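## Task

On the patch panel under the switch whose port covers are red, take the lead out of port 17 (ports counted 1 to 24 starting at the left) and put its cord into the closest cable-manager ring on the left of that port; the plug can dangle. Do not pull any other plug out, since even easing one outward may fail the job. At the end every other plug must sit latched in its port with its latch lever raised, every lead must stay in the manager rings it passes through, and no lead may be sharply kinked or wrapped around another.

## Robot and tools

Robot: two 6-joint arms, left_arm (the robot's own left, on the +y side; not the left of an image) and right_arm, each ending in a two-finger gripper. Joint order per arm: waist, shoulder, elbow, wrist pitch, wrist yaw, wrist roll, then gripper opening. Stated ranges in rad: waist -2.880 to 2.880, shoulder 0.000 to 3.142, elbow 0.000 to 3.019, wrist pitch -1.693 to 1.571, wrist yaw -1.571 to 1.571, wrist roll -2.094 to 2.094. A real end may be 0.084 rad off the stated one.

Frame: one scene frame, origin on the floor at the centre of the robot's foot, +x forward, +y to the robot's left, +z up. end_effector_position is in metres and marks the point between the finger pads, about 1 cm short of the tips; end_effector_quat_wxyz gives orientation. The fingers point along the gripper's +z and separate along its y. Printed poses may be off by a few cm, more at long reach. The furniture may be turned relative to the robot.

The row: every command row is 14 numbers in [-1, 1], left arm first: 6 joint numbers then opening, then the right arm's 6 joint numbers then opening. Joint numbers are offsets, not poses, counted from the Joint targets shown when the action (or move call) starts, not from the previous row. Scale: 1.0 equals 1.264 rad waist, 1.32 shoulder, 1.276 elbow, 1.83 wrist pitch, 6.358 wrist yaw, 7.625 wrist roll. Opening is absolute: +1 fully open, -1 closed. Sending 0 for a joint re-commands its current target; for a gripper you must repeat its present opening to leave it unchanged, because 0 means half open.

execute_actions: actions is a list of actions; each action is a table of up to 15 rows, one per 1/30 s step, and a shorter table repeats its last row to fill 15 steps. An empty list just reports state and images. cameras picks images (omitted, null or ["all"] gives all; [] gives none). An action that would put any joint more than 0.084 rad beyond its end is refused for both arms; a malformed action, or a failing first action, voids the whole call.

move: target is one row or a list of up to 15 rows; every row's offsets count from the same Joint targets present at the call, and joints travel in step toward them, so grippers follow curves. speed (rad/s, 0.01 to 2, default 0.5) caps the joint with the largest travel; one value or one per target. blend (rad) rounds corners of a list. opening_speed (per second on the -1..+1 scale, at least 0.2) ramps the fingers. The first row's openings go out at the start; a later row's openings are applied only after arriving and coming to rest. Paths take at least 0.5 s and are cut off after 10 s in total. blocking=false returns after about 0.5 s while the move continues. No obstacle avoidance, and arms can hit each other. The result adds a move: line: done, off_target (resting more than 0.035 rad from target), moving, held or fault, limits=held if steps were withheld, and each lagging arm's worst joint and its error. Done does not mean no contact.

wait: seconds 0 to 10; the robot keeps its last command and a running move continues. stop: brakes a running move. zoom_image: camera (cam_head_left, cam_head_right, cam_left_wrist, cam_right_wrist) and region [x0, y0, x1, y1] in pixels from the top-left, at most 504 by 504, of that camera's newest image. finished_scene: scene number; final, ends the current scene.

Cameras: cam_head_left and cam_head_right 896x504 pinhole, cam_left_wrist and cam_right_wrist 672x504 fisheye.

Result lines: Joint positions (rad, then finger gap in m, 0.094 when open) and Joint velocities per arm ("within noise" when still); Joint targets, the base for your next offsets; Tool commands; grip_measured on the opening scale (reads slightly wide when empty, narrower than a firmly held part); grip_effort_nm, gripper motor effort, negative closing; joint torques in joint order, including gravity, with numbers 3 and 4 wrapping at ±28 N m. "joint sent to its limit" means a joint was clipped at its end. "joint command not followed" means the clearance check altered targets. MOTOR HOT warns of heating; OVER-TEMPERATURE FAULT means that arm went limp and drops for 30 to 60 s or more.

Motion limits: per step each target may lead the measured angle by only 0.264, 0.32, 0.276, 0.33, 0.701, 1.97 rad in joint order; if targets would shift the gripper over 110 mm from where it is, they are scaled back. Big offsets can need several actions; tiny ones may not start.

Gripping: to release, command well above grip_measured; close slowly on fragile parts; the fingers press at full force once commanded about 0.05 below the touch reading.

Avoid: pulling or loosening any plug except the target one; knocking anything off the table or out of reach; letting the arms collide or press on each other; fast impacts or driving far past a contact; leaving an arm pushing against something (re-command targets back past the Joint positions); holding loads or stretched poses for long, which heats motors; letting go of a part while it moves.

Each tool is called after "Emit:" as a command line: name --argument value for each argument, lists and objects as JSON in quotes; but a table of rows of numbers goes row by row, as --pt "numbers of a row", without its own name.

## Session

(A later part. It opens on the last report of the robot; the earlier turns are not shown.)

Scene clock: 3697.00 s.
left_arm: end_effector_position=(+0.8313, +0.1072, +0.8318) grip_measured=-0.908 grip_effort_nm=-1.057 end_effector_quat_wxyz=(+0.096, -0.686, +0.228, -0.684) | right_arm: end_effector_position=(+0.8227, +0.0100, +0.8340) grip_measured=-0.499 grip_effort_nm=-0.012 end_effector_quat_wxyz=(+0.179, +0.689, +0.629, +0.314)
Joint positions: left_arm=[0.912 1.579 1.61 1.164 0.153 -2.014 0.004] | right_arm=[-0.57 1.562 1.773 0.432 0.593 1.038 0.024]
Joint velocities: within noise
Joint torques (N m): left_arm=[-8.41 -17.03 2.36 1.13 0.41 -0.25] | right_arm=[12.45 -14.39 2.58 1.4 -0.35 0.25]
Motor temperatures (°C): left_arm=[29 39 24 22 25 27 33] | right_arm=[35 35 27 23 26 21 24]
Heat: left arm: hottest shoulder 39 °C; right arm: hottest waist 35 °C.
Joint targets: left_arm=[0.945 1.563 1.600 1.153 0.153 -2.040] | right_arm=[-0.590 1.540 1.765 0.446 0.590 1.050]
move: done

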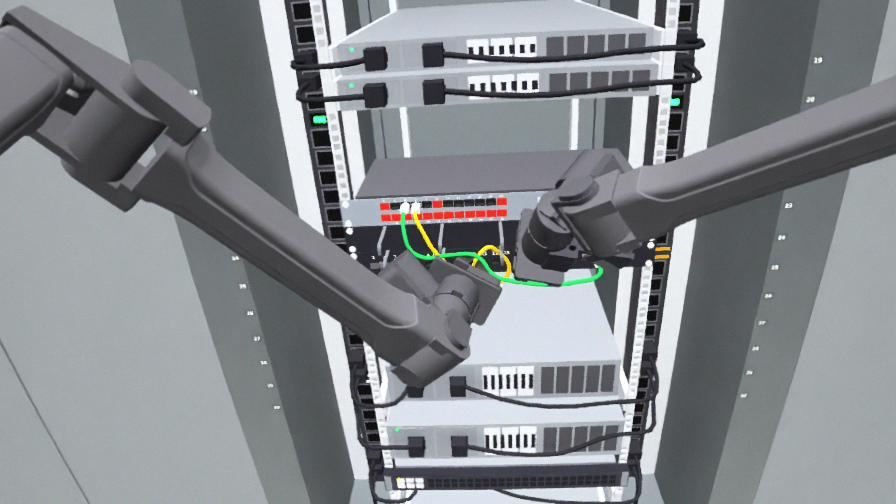

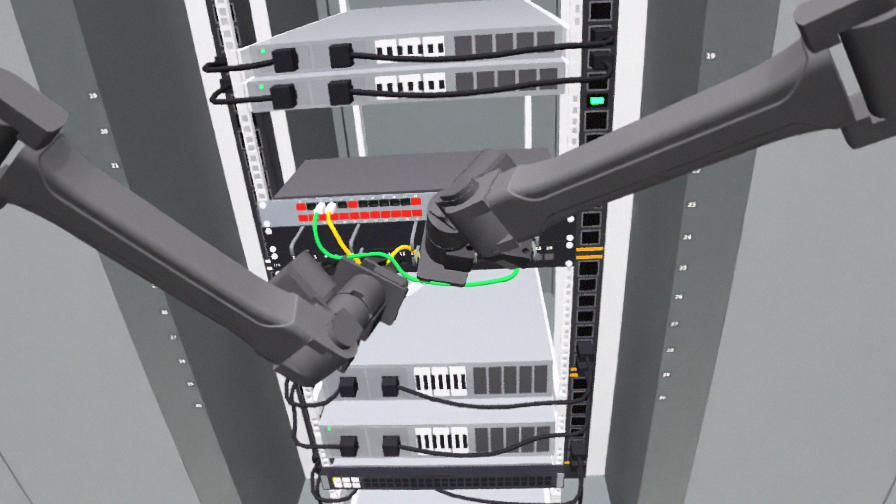

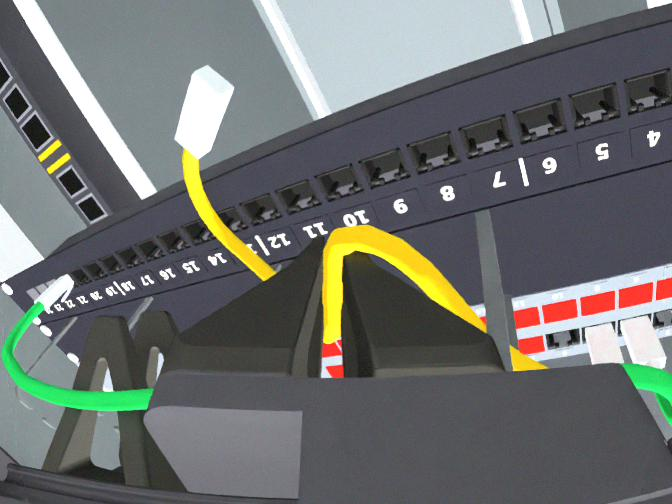

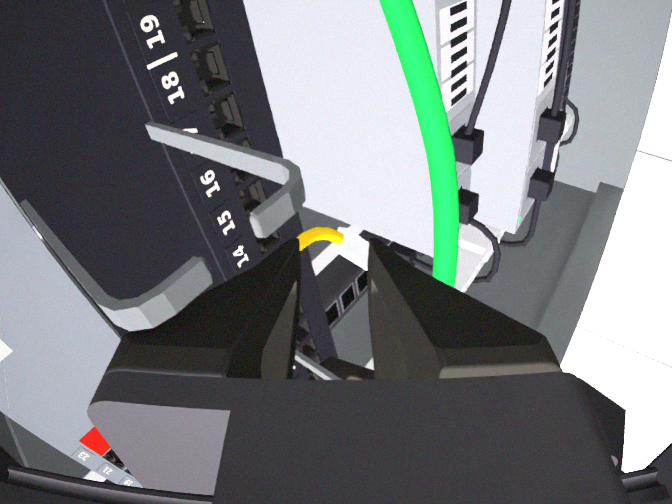

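Emit:
move --pt "0 0 0 0 0 0 -1 0.02 -0.038 -0.0727 0.023 0 0 -0.5" --pt "0 0 0 0 0 0.051 -1 0.02 -0.038 -0.0727 0.023 0 0 -0.5" --speed '[0.15,0.4]'

Emit:
zoom_image --camera "cam_right_wrist" --region '[180, 0, 540, 380]'

Emit:
zoom_image --camera "cam_head_left" --region '[380, 200, 640, 340]'

Scene clock: 3745.13 s.
left_arm: end_effector_position=(+0.8285, +0.1060, +0.8282) grip_measured=-0.908 grip_effort_nm=-1.062 end_effector_quat_wxyz=(+0.210, -0.638, +0.348, -0.654) | right_arm: end_effector_position=(+0.8062, -0.0010, +0.8405) grip_measured=-0.499 grip_effort_nm=-0.017 end_effector_quat_wxyz=(+0.179, +0.689, +0.629, +0.314)
Joint positions: left_arm=[0.914 1.578 1.603 1.156 0.154 -1.663 0.004] | right_arm=[-0.57 1.511 1.68 0.474 0.593 1.038 0.024]
Joint velocities: within noise
Joint torques (N m): left_arm=[-8.64 -16.97 2.89 1.39 0.41 0.09] | right_arm=[14.04 -14.27 2.45 1.44 -0.35 0.26]
Motor temperatures (°C): left_arm=[28 42 24 22 26 26 34] | right_arm=[34 36 26 23 26 21 23]
Heat: left arm: hottest shoulder 42 °C; right arm: hottest shoulder 36 °C.
Joint targets: left_arm=[0.945 1.563 1.600 1.153 0.153 -1.651] | right_arm=[-0.565 1.490 1.672 0.489 0.590 1.050]
move: done

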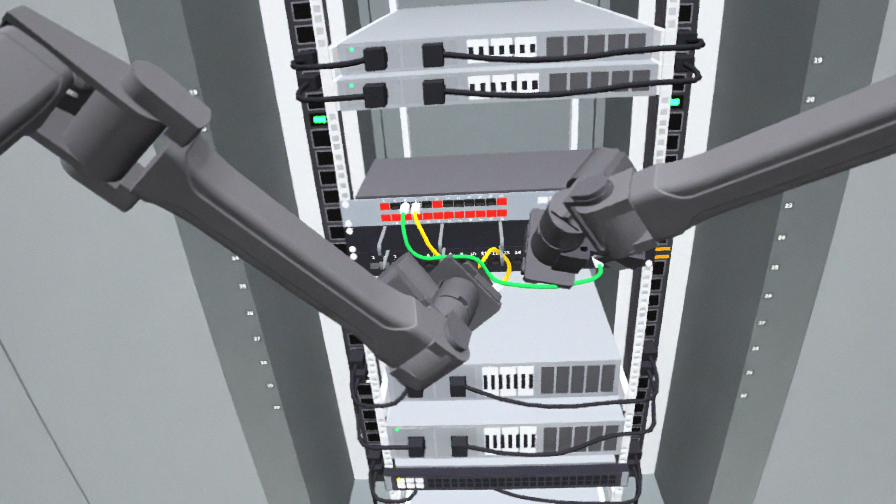

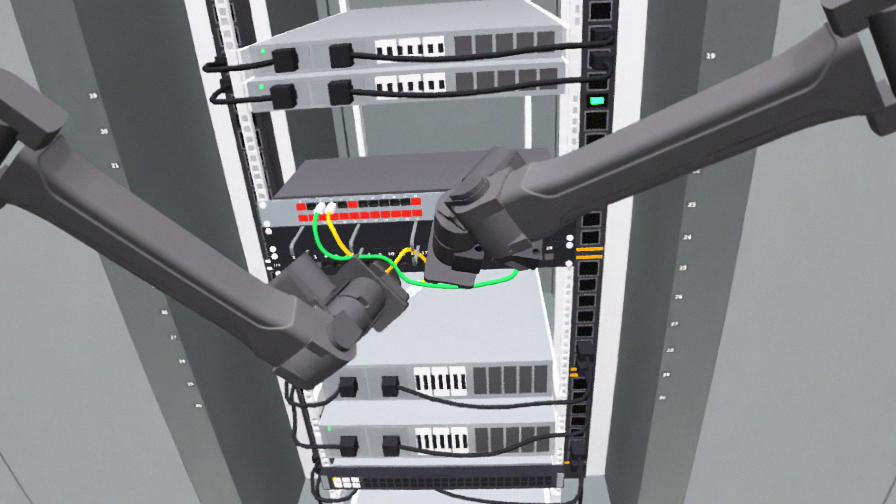

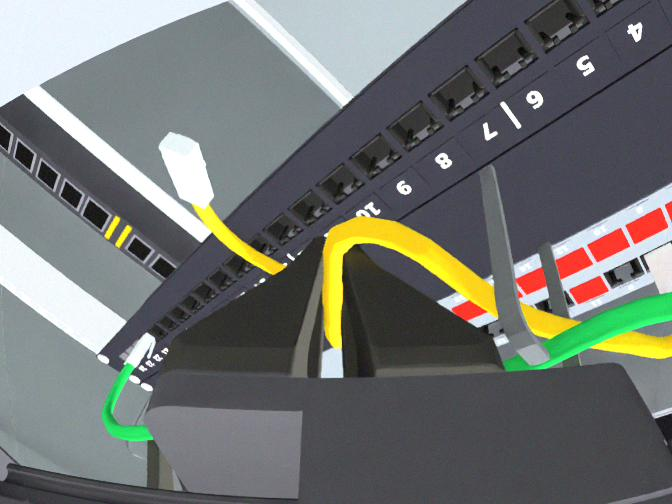

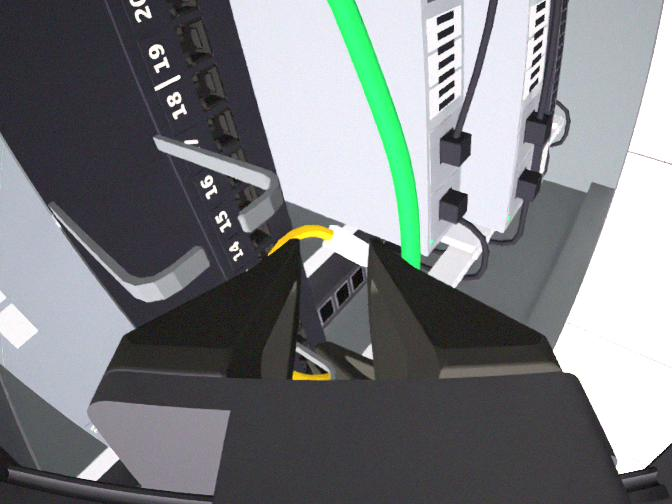

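Scaled by 1.326 from the camera's 672x504 image, which has a finer 960x720 frame.

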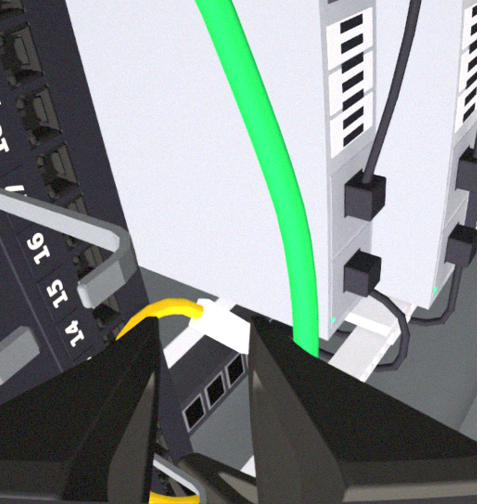

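Scaled by 1.938 from the camera's 896x504 image, which has a finer 1280x720 frame.

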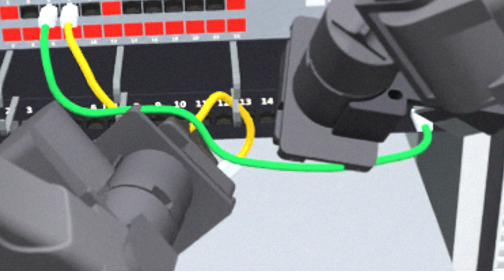

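Emit:
move --target '[-0.0767,0.1235,0.104,0.1448,-0.0406,-0.0494,-1,0,0,0,0,0,0,-0.5]' --speed 0.12

Emit:
zoom_image --camera "cam_right_wrist" --region '[180, 0, 540, 380]'

Emit:
zoom_image --camera "cam_head_left" --region '[380, 200, 640, 340]'

Scene clock: 3778.27 s.
left_arm: end_effector_position=(+0.8299, +0.1225, +0.8319) grip_measured=-0.908 grip_effort_nm=-1.057 end_effector_quat_wxyz=(+0.199, -0.706, +0.106, -0.672) | right_arm: end_effector_position=(+0.8062, -0.0010, +0.8405) grip_measured=-0.499 grip_effort_nm=-0.017 end_effector_quat_wxyz=(+0.179, +0.689, +0.629, +0.314)
Joint positions: left_arm=[0.857 1.692 1.713 1.394 -0.093 -2.002 0.004] | right_arm=[-0.57 1.511 1.68 0.474 0.593 1.038 0.024]
Joint velocities: within noise
Joint torques (N m): left_arm=[-13.68 -12.86 4.44 2.45 0.03 -0.27] | right_arm=[13.98 -14.15 2.51 1.4 -0.35 0.27]
Motor temperatures (°C): left_arm=[28 42 25 22 26 26 34] | right_arm=[34 37 25 23 26 21 23]
Heat: left arm: hottest shoulder 42 °C; right arm: hottest shoulder 37 °C.
Joint targets: left_arm=[0.848 1.726 1.732 1.418 -0.105 -2.027] | right_arm=[-0.565 1.490 1.672 0.489 0.590 1.050]
move: done

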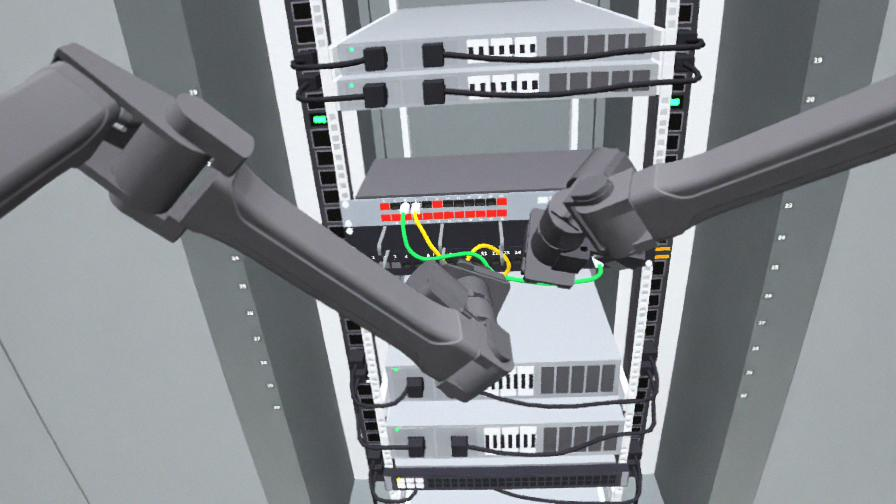

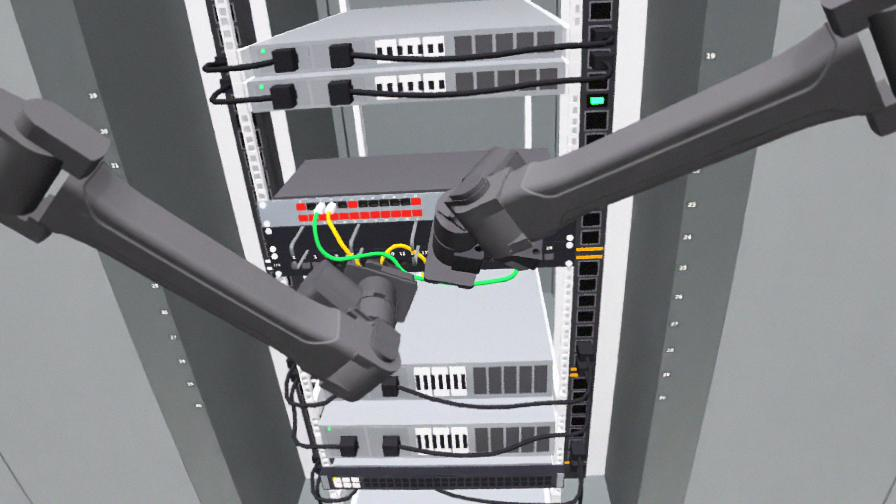

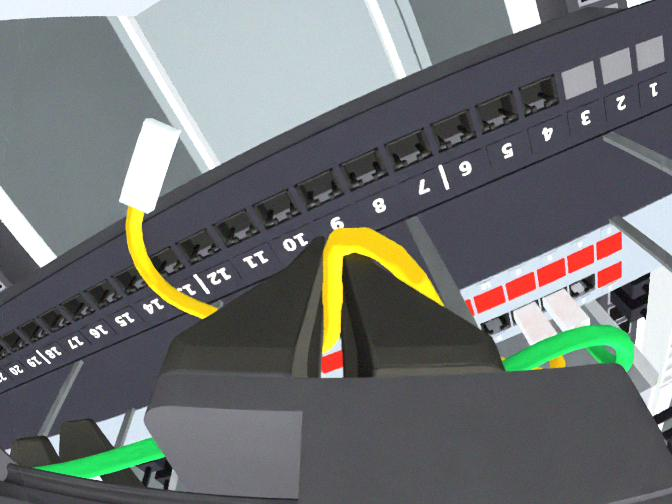

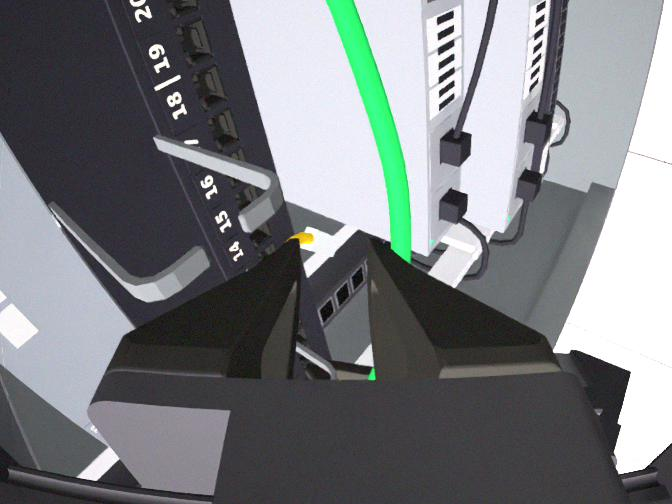

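Scaled by 1.326 from the camera's 672x504 image, which has a finer 960x720 frame.

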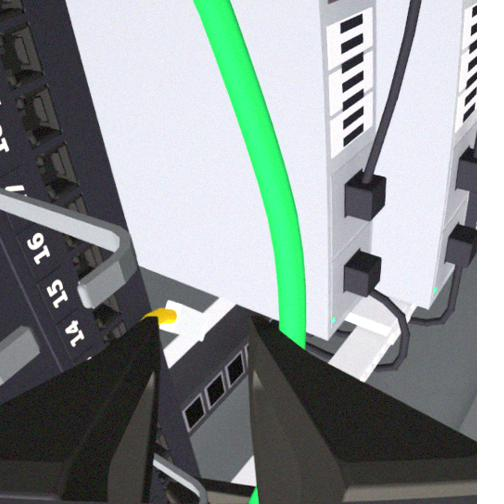

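Scaled by 1.938 from the camera's 896x504 image, which has a finer 1280x720 frame.

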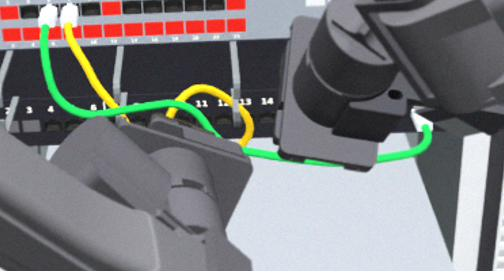

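Emit:
move --pt "0 0 0 0 0 0 -1 0 -0.0871 -0.1975 0.0634 0 0 -0.6" --pt "0 0 0 0 0 0 -1 0.2571 0.1932 0.21 0.1645 0.0836 -0.0262 -0.6" --speed 0.4 --blend 0.05

Emit:
zoom_image --camera "cam_right_wrist" --region '[100, 0, 600, 380]'

Scene clock: 3860.87 s.
left_arm: end_effector_position=(+0.8298, +0.1227, +0.8320) grip_measured=-0.908 grip_effort_nm=-1.057 end_effector_quat_wxyz=(+0.198, -0.706, +0.104, -0.672) | right_arm: end_effector_position=(+0.7831, +0.0882, +0.9440) grip_measured=-0.599 grip_effort_nm=-0.037 end_effector_quat_wxyz=(+0.176, +0.798, +0.543, +0.191)
Joint positions: left_arm=[0.857 1.692 1.714 1.396 -0.094 -2.004 0.004] | right_arm=[-0.259 1.734 1.919 0.777 1.119 0.865 0.019]
Joint velocities: within noise
Joint torques (N m): left_arm=[-13.39 -12.75 4.4 2.35 0.05 -0.22] | right_arm=[19.37 -6.01 4.08 0.98 -0.06 0.02]
Motor temperatures (°C): left_arm=[29 39 26 22 25 26 34] | right_arm=[33 37 25 23 26 21 23]
Heat: left arm: hottest shoulder 39 °C; right arm: hottest shoulder 37 °C.
Joint targets: left_arm=[0.848 1.726 1.733 1.418 -0.105 -2.028] | right_arm=[-0.240 1.745 1.940 0.790 1.122 0.850]
move: done

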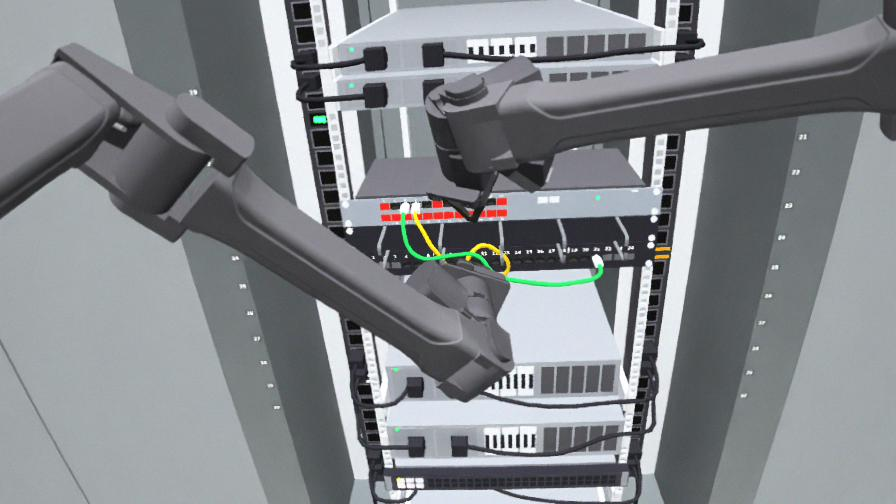

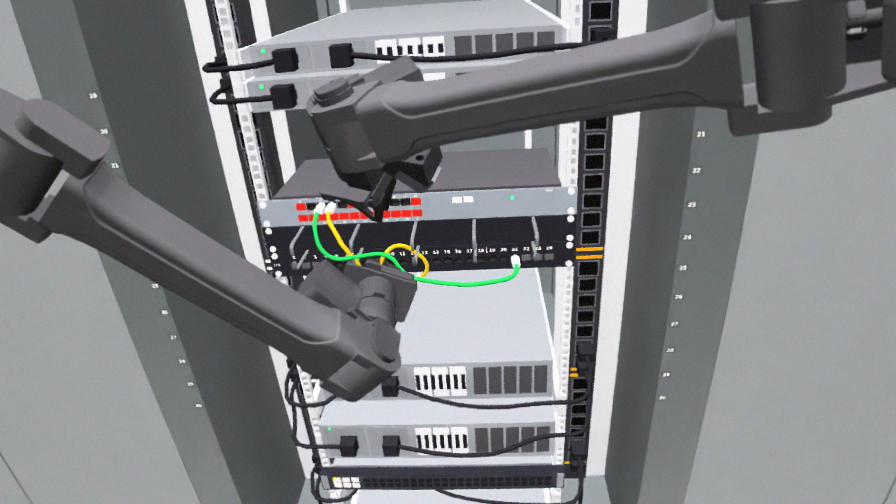

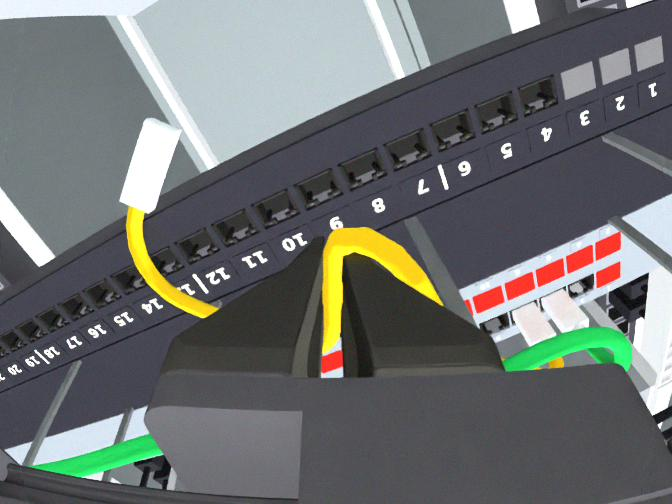

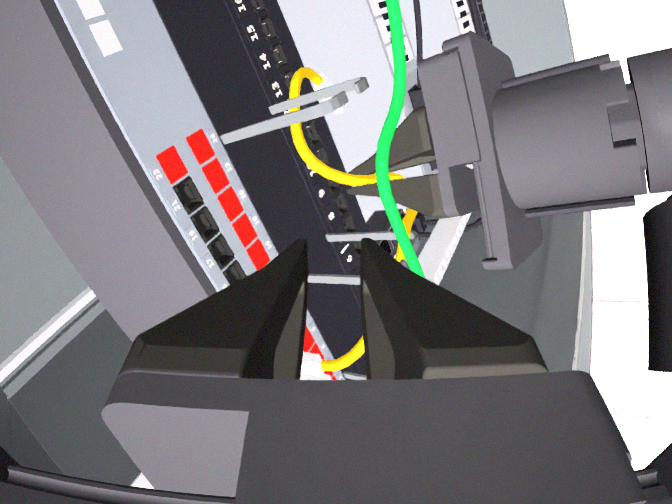

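Scaled by 1.008 from the camera's 672x504 image, which has a finer 960x720 frame.

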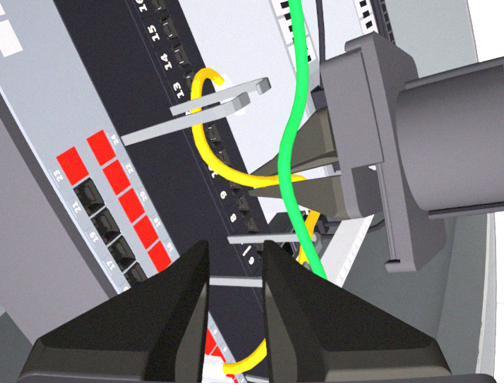

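Emit:
zoom_image --camera "cam_right_wrist" --region '[200, 40, 450, 300]'

Scaled by 1.938 from the camera's 672x504 image, which has a finer 960x720 frame.

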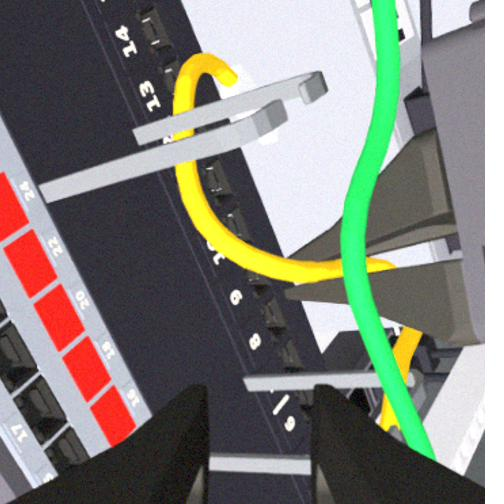

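Emit:
move --target '[0,0,0,0,0,0,-1,-0.1195,0.057,0.1567,-0.153,-0.0091,-0.0551,-0.5]' --speed 0.2

Emit:
zoom_image --camera "cam_right_wrist" --region '[150, 0, 550, 380]'

Scene clock: 3908.43 s.
left_arm: end_effector_position=(+0.8298, +0.1227, +0.8320) grip_measured=-0.908 grip_effort_nm=-1.062 end_effector_quat_wxyz=(+0.198, -0.706, +0.104, -0.672) | right_arm: end_effector_position=(+0.8227, +0.0765, +0.8823) grip_measured=-0.501 grip_effort_nm=0.110 end_effector_quat_wxyz=(+0.228, +0.614, +0.746, +0.123)
Joint positions: left_arm=[0.857 1.692 1.714 1.396 -0.094 -2.005 0.004] | right_arm=[-0.37 1.802 2.114 0.52 1.067 0.445 0.023]
Joint velocities: within noise
Joint torques (N m): left_arm=[-13.57 -12.81 4.38 2.32 0.04 -0.23] | right_arm=[16.15 -8 5.16 0.14 -0.28 -0.03]
Motor temperatures (°C): left_arm=[29 39 26 22 25 26 34] | right_arm=[36 33 26 23 25 21 23]
Heat: left arm: hottest shoulder 39 °C; right arm: hottest waist 36 °C.
Joint targets: left_arm=[0.848 1.726 1.733 1.418 -0.105 -2.028] | right_arm=[-0.391 1.820 2.140 0.510 1.064 0.430]
move: done

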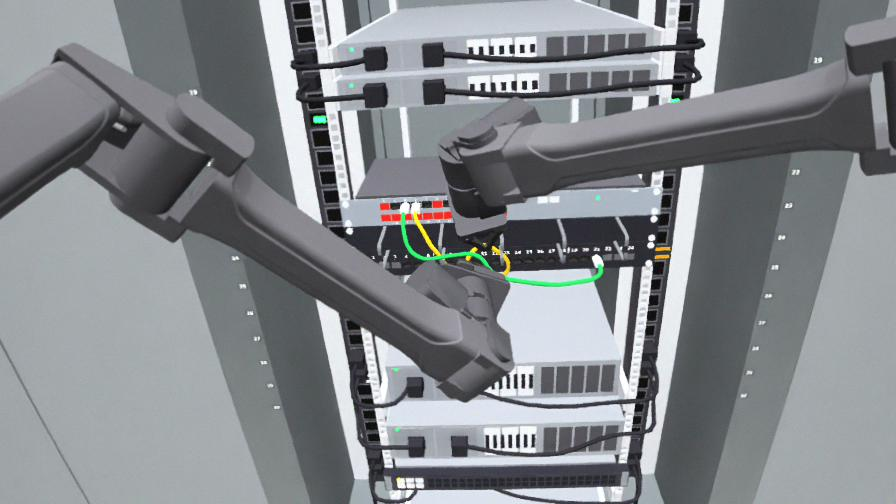

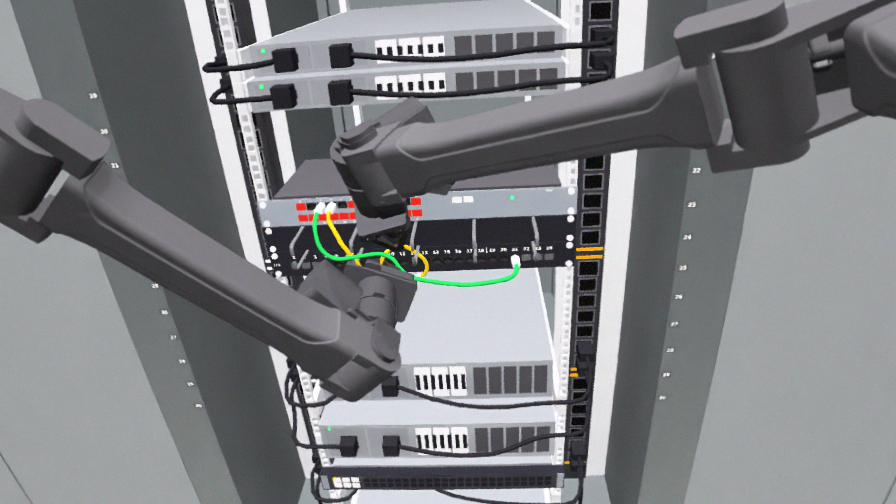

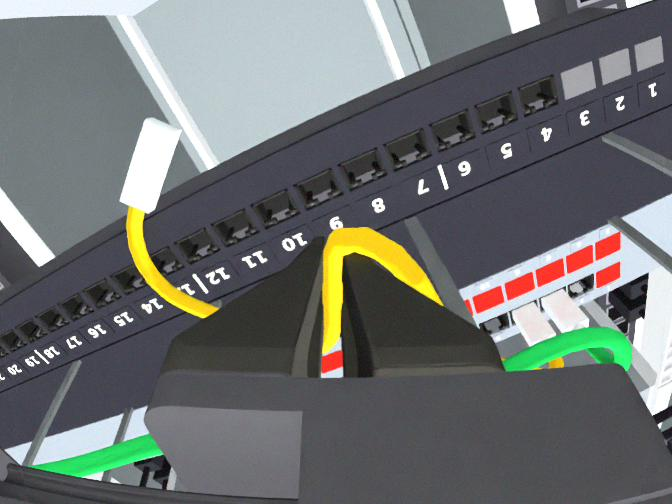

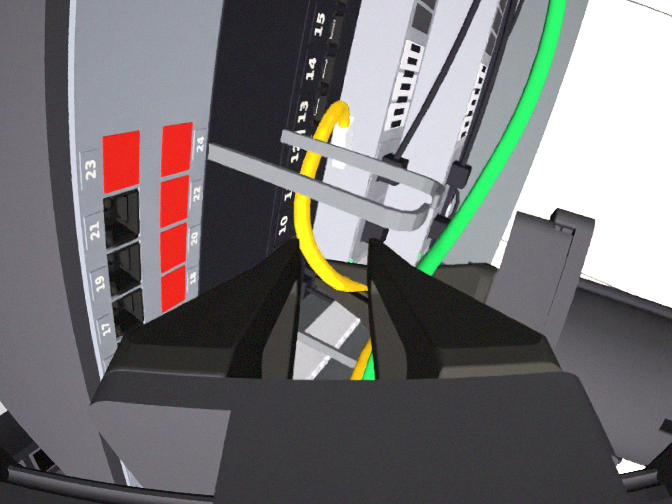

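Scaled by 1.260 from the camera's 672x504 image, which has a finer 960x720 frame.

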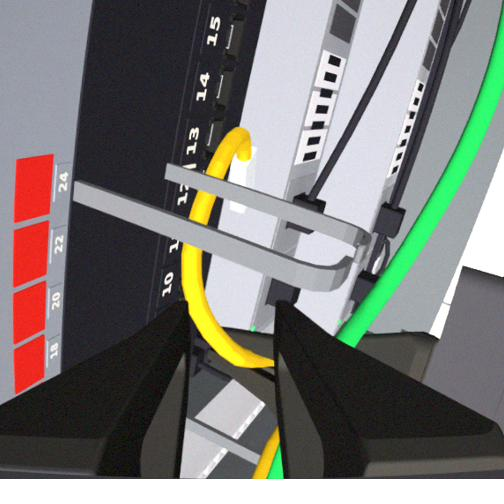

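Emit:
move --target '[0,0,0,0,0,0,-1,-0.0255,0.06,0.1263,-0.0449,0,0,-0.45]' --speed 0.12

Emit:
zoom_image --camera "cam_right_wrist" --region '[150, 100, 500, 400]'

Scene clock: 3935.83 s.
left_arm: end_effector_position=(+0.8298, +0.1227, +0.8320) grip_measured=-0.908 grip_effort_nm=-1.062 end_effector_quat_wxyz=(+0.198, -0.706, +0.104, -0.672) | right_arm: end_effector_position=(+0.8421, +0.0774, +0.8624) grip_measured=-0.451 grip_effort_nm=0.105 end_effector_quat_wxyz=(+0.235, +0.612, +0.747, +0.110)
Joint positions: left_arm=[0.857 1.692 1.714 1.396 -0.094 -2.005 0.004] | right_arm=[-0.399 1.881 2.273 0.438 1.067 0.444 0.026]
Joint velocities: within noise
Joint torques (N m): left_arm=[-13.74 -12.92 4.38 2.33 0.05 -0.23] | right_arm=[16.73 -8.64 5.74 0.29 -0.27 0.01]
Motor temperatures (°C): left_arm=[29 39 26 22 25 26 34] | right_arm=[35 33 26 23 25 21 23]
Heat: left arm: hottest shoulder 39 °C; right arm: hottest waist 35 °C.
Joint targets: left_arm=[0.848 1.726 1.733 1.418 -0.105 -2.028] | right_arm=[-0.423 1.900 2.301 0.427 1.064 0.430]
move: done

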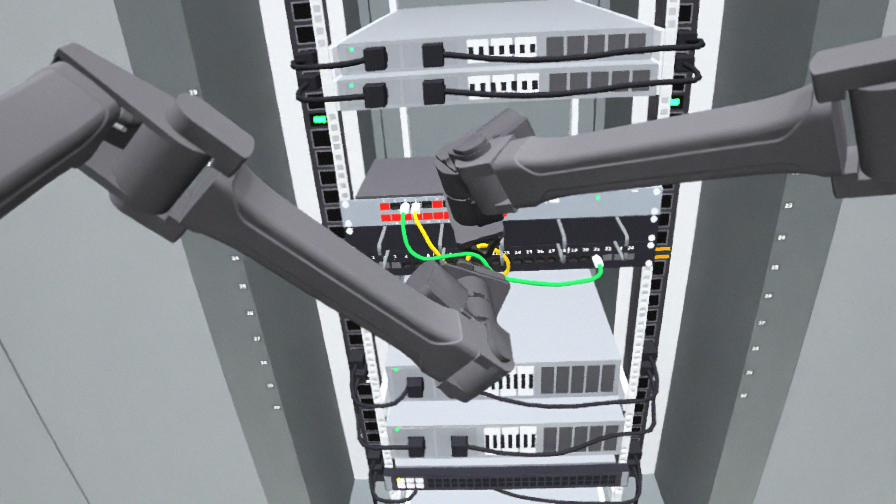

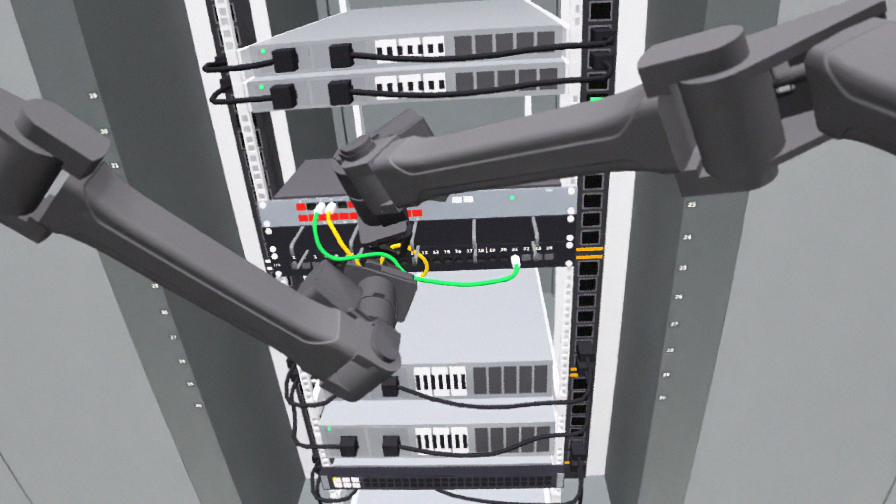

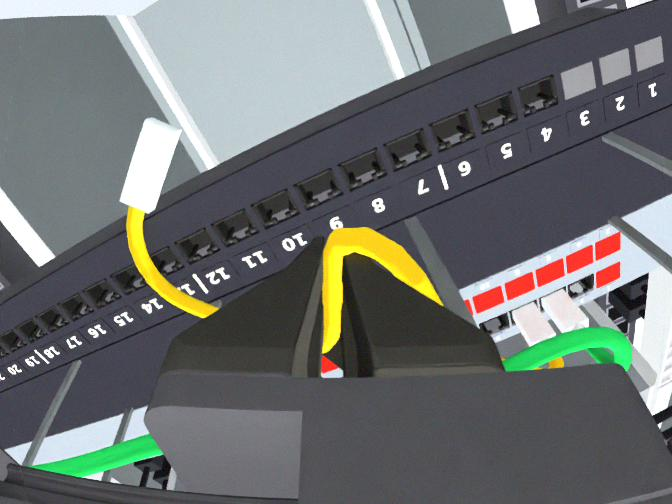

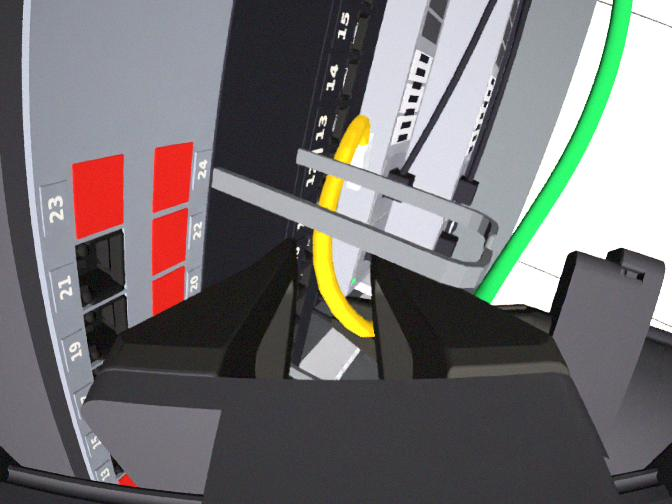

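Scaled by 1.440 from the camera's 672x504 image, which has a finer 960x720 frame.

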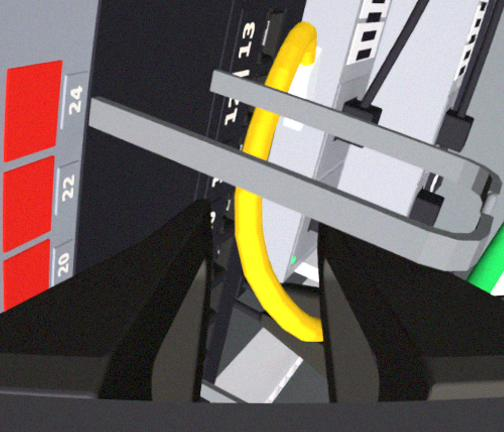

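Emit:
move --target '[-0.016,-0.0644,-0.0815,0.012,0,0,-1,0,0,0,0,0,0,-0.45]' --speed 0.12

Emit:
zoom_image --camera "cam_right_wrist" --region '[150, 100, 500, 400]'

Scene clock: 3964.33 s.
left_arm: end_effector_position=(+0.8134, +0.1161, +0.8351) grip_measured=-0.908 grip_effort_nm=-1.057 end_effector_quat_wxyz=(+0.183, -0.714, +0.105, -0.667) | right_arm: end_effector_position=(+0.8418, +0.0772, +0.8623) grip_measured=-0.451 grip_effort_nm=0.090 end_effector_quat_wxyz=(+0.235, +0.611, +0.748, +0.108)
Joint positions: left_arm=[0.844 1.667 1.641 1.414 -0.098 -2.013 0.004] | right_arm=[-0.399 1.881 2.273 0.437 1.069 0.441 0.026]
Joint velocities: within noise
Joint torques (N m): left_arm=[-14.27 -16.62 1.68 2.52 0.21 -0.15] | right_arm=[16.91 -8.59 5.68 0.21 -0.31 0.06]
Motor temperatures (°C): left_arm=[29 39 26 22 25 26 34] | right_arm=[35 33 27 23 25 21 23]
Heat: left arm: hottest shoulder 39 °C; right arm: hottest waist 35 °C.
Joint targets: left_arm=[0.828 1.641 1.629 1.440 -0.105 -2.028] | right_arm=[-0.423 1.899 2.301 0.427 1.064 0.430]
move: done

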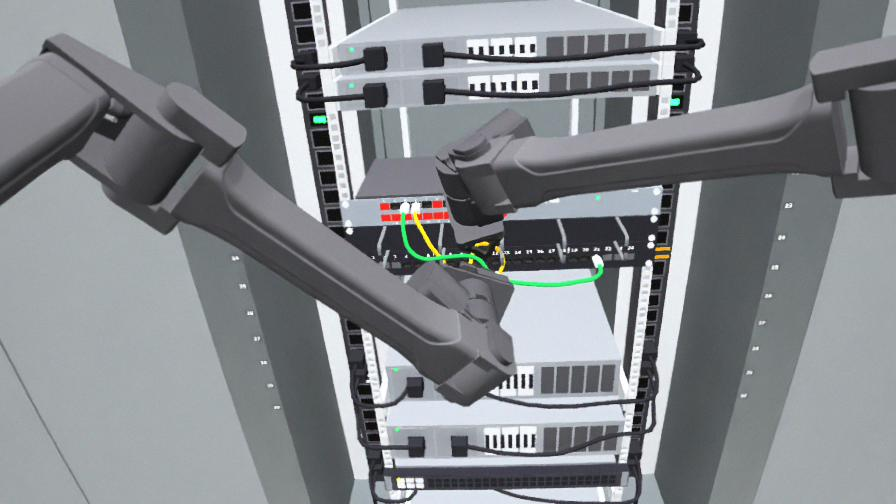

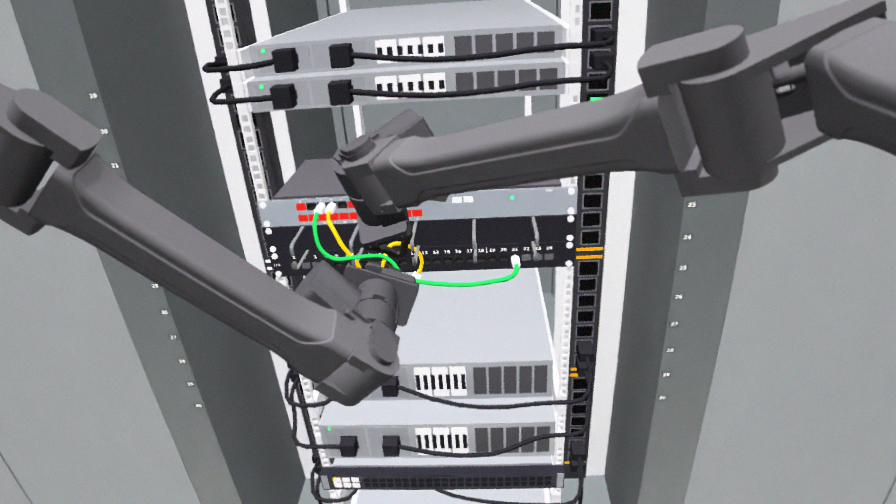

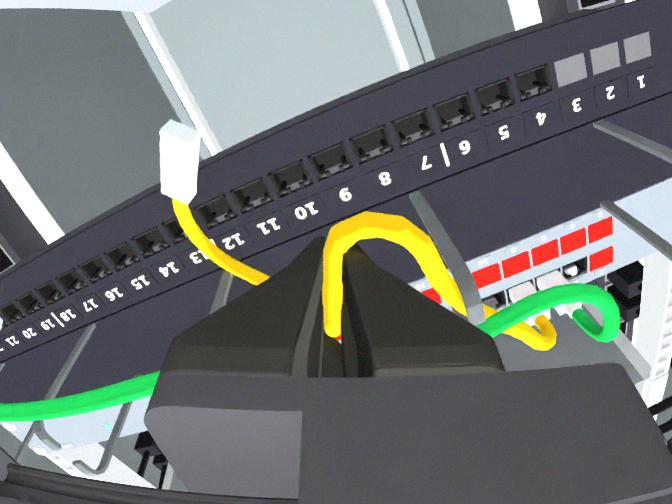

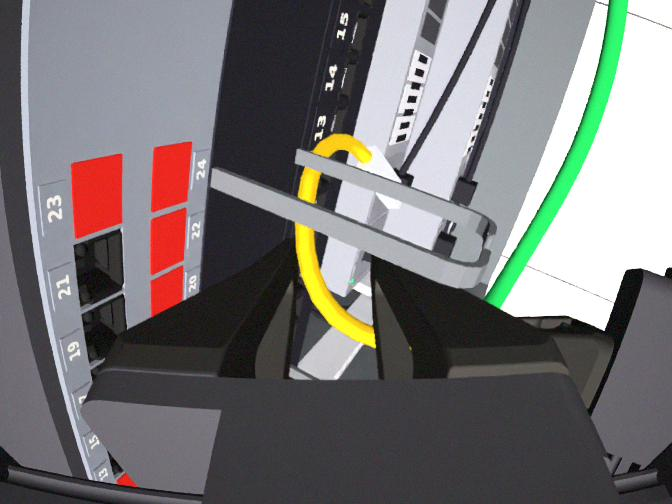

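Scaled by 1.440 from the camera's 672x504 image, which has a finer 960x720 frame.

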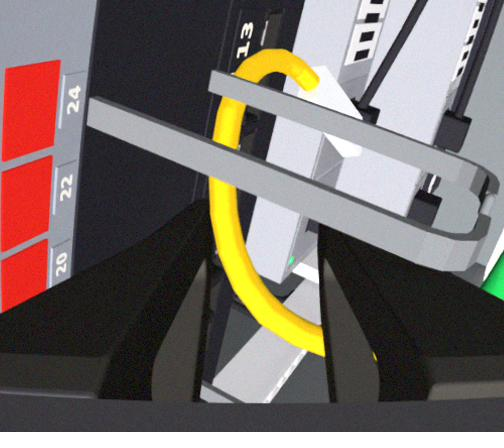

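Emit:
move --target '[-0.003,-0.0234,-0.025,0,0,0,-1,0,0,0,0,0,0,-0.45]' --speed 0.12 --cameras '["cam_left_wrist","cam_right_wrist","cam_head_left"]'

Emit:
zoom_image --camera "cam_right_wrist" --region '[150, 100, 500, 400]'

Scene clock: 3977.00 s.
left_arm: end_effector_position=(+0.8075, +0.1160, +0.8378) grip_measured=-0.908 grip_effort_nm=-1.062 end_effector_quat_wxyz=(+0.176, -0.719, +0.107, -0.664) | right_arm: end_effector_position=(+0.8417, +0.0772, +0.8623) grip_measured=-0.451 grip_effort_nm=0.090 end_effector_quat_wxyz=(+0.235, +0.610, +0.749, +0.108)
Joint positions: left_arm=[0.841 1.648 1.605 1.414 -0.1 -2.017 0.004] | right_arm=[-0.399 1.881 2.273 0.437 1.07 0.44 0.026]
Joint velocities: within noise
Joint torques (N m): left_arm=[-13.98 -17.03 1.98 2.48 0.26 -0.11] | right_arm=[16.56 -8.7 5.67 0.17 -0.33 0.04]
Motor temperatures (°C): left_arm=[29 39 26 22 25 26 34] | right_arm=[35 33 27 23 25 21 23]
Heat: left arm: hottest shoulder 39 °C; right arm: hottest waist 35 °C.
Joint targets: left_arm=[0.824 1.610 1.597 1.440 -0.105 -2.028] | right_arm=[-0.423 1.899 2.301 0.427 1.064 0.430]
move: off_target (left_arm); left_arm: the shoulder is farthest, 0.038 rad from its target
Images, in order (width x height): cam_head_left 896x504, cam_left_wrist 672x504, cam_right_wrist 672x504.

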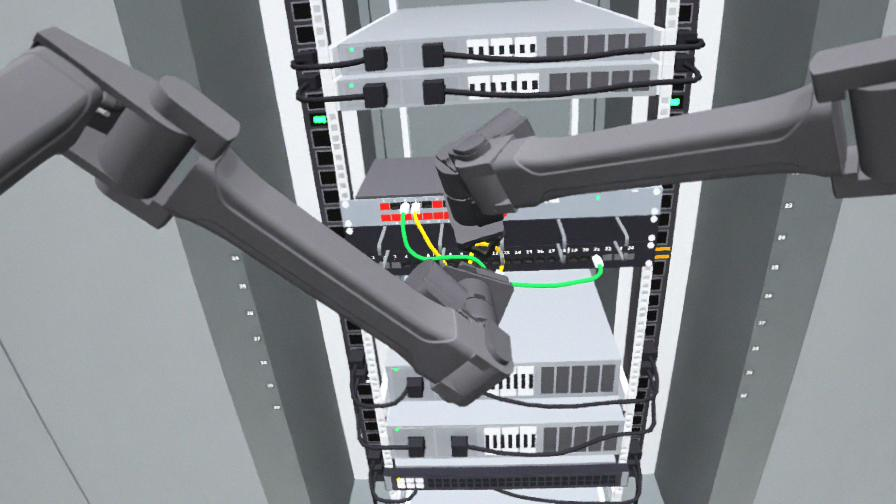

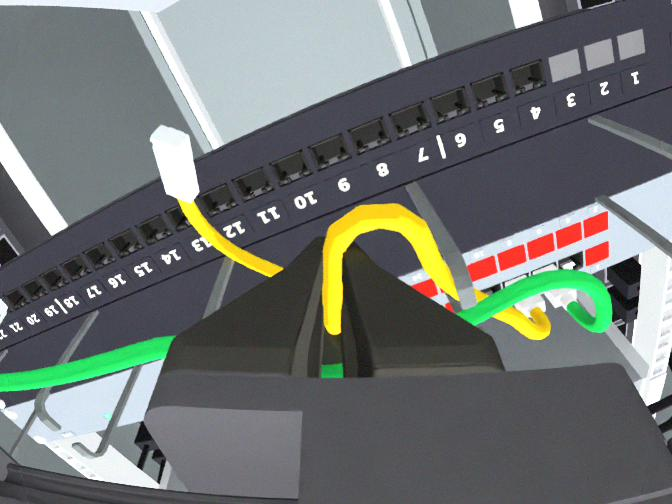

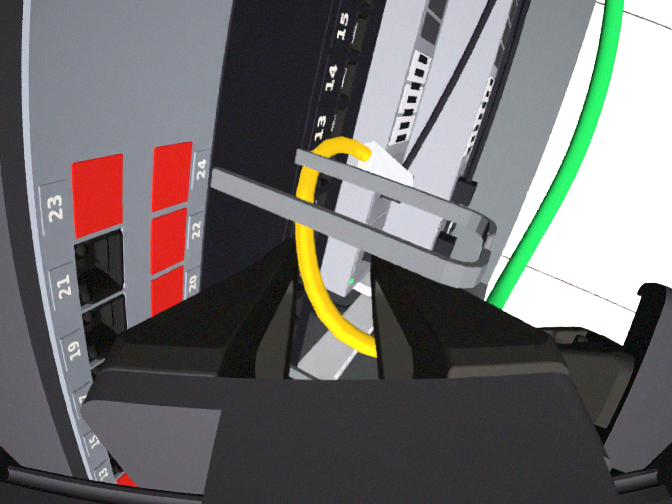

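Scaled by 1.440 from the camera's 672x504 image, which has a finer 960x720 frame.

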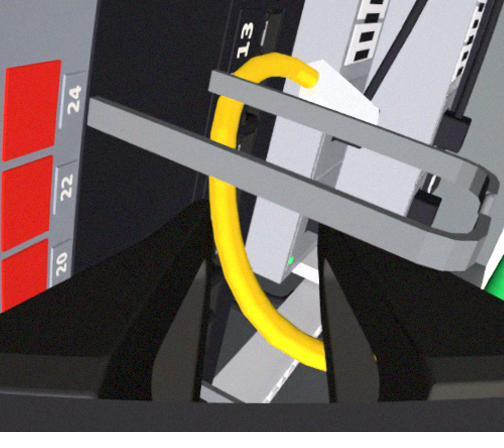

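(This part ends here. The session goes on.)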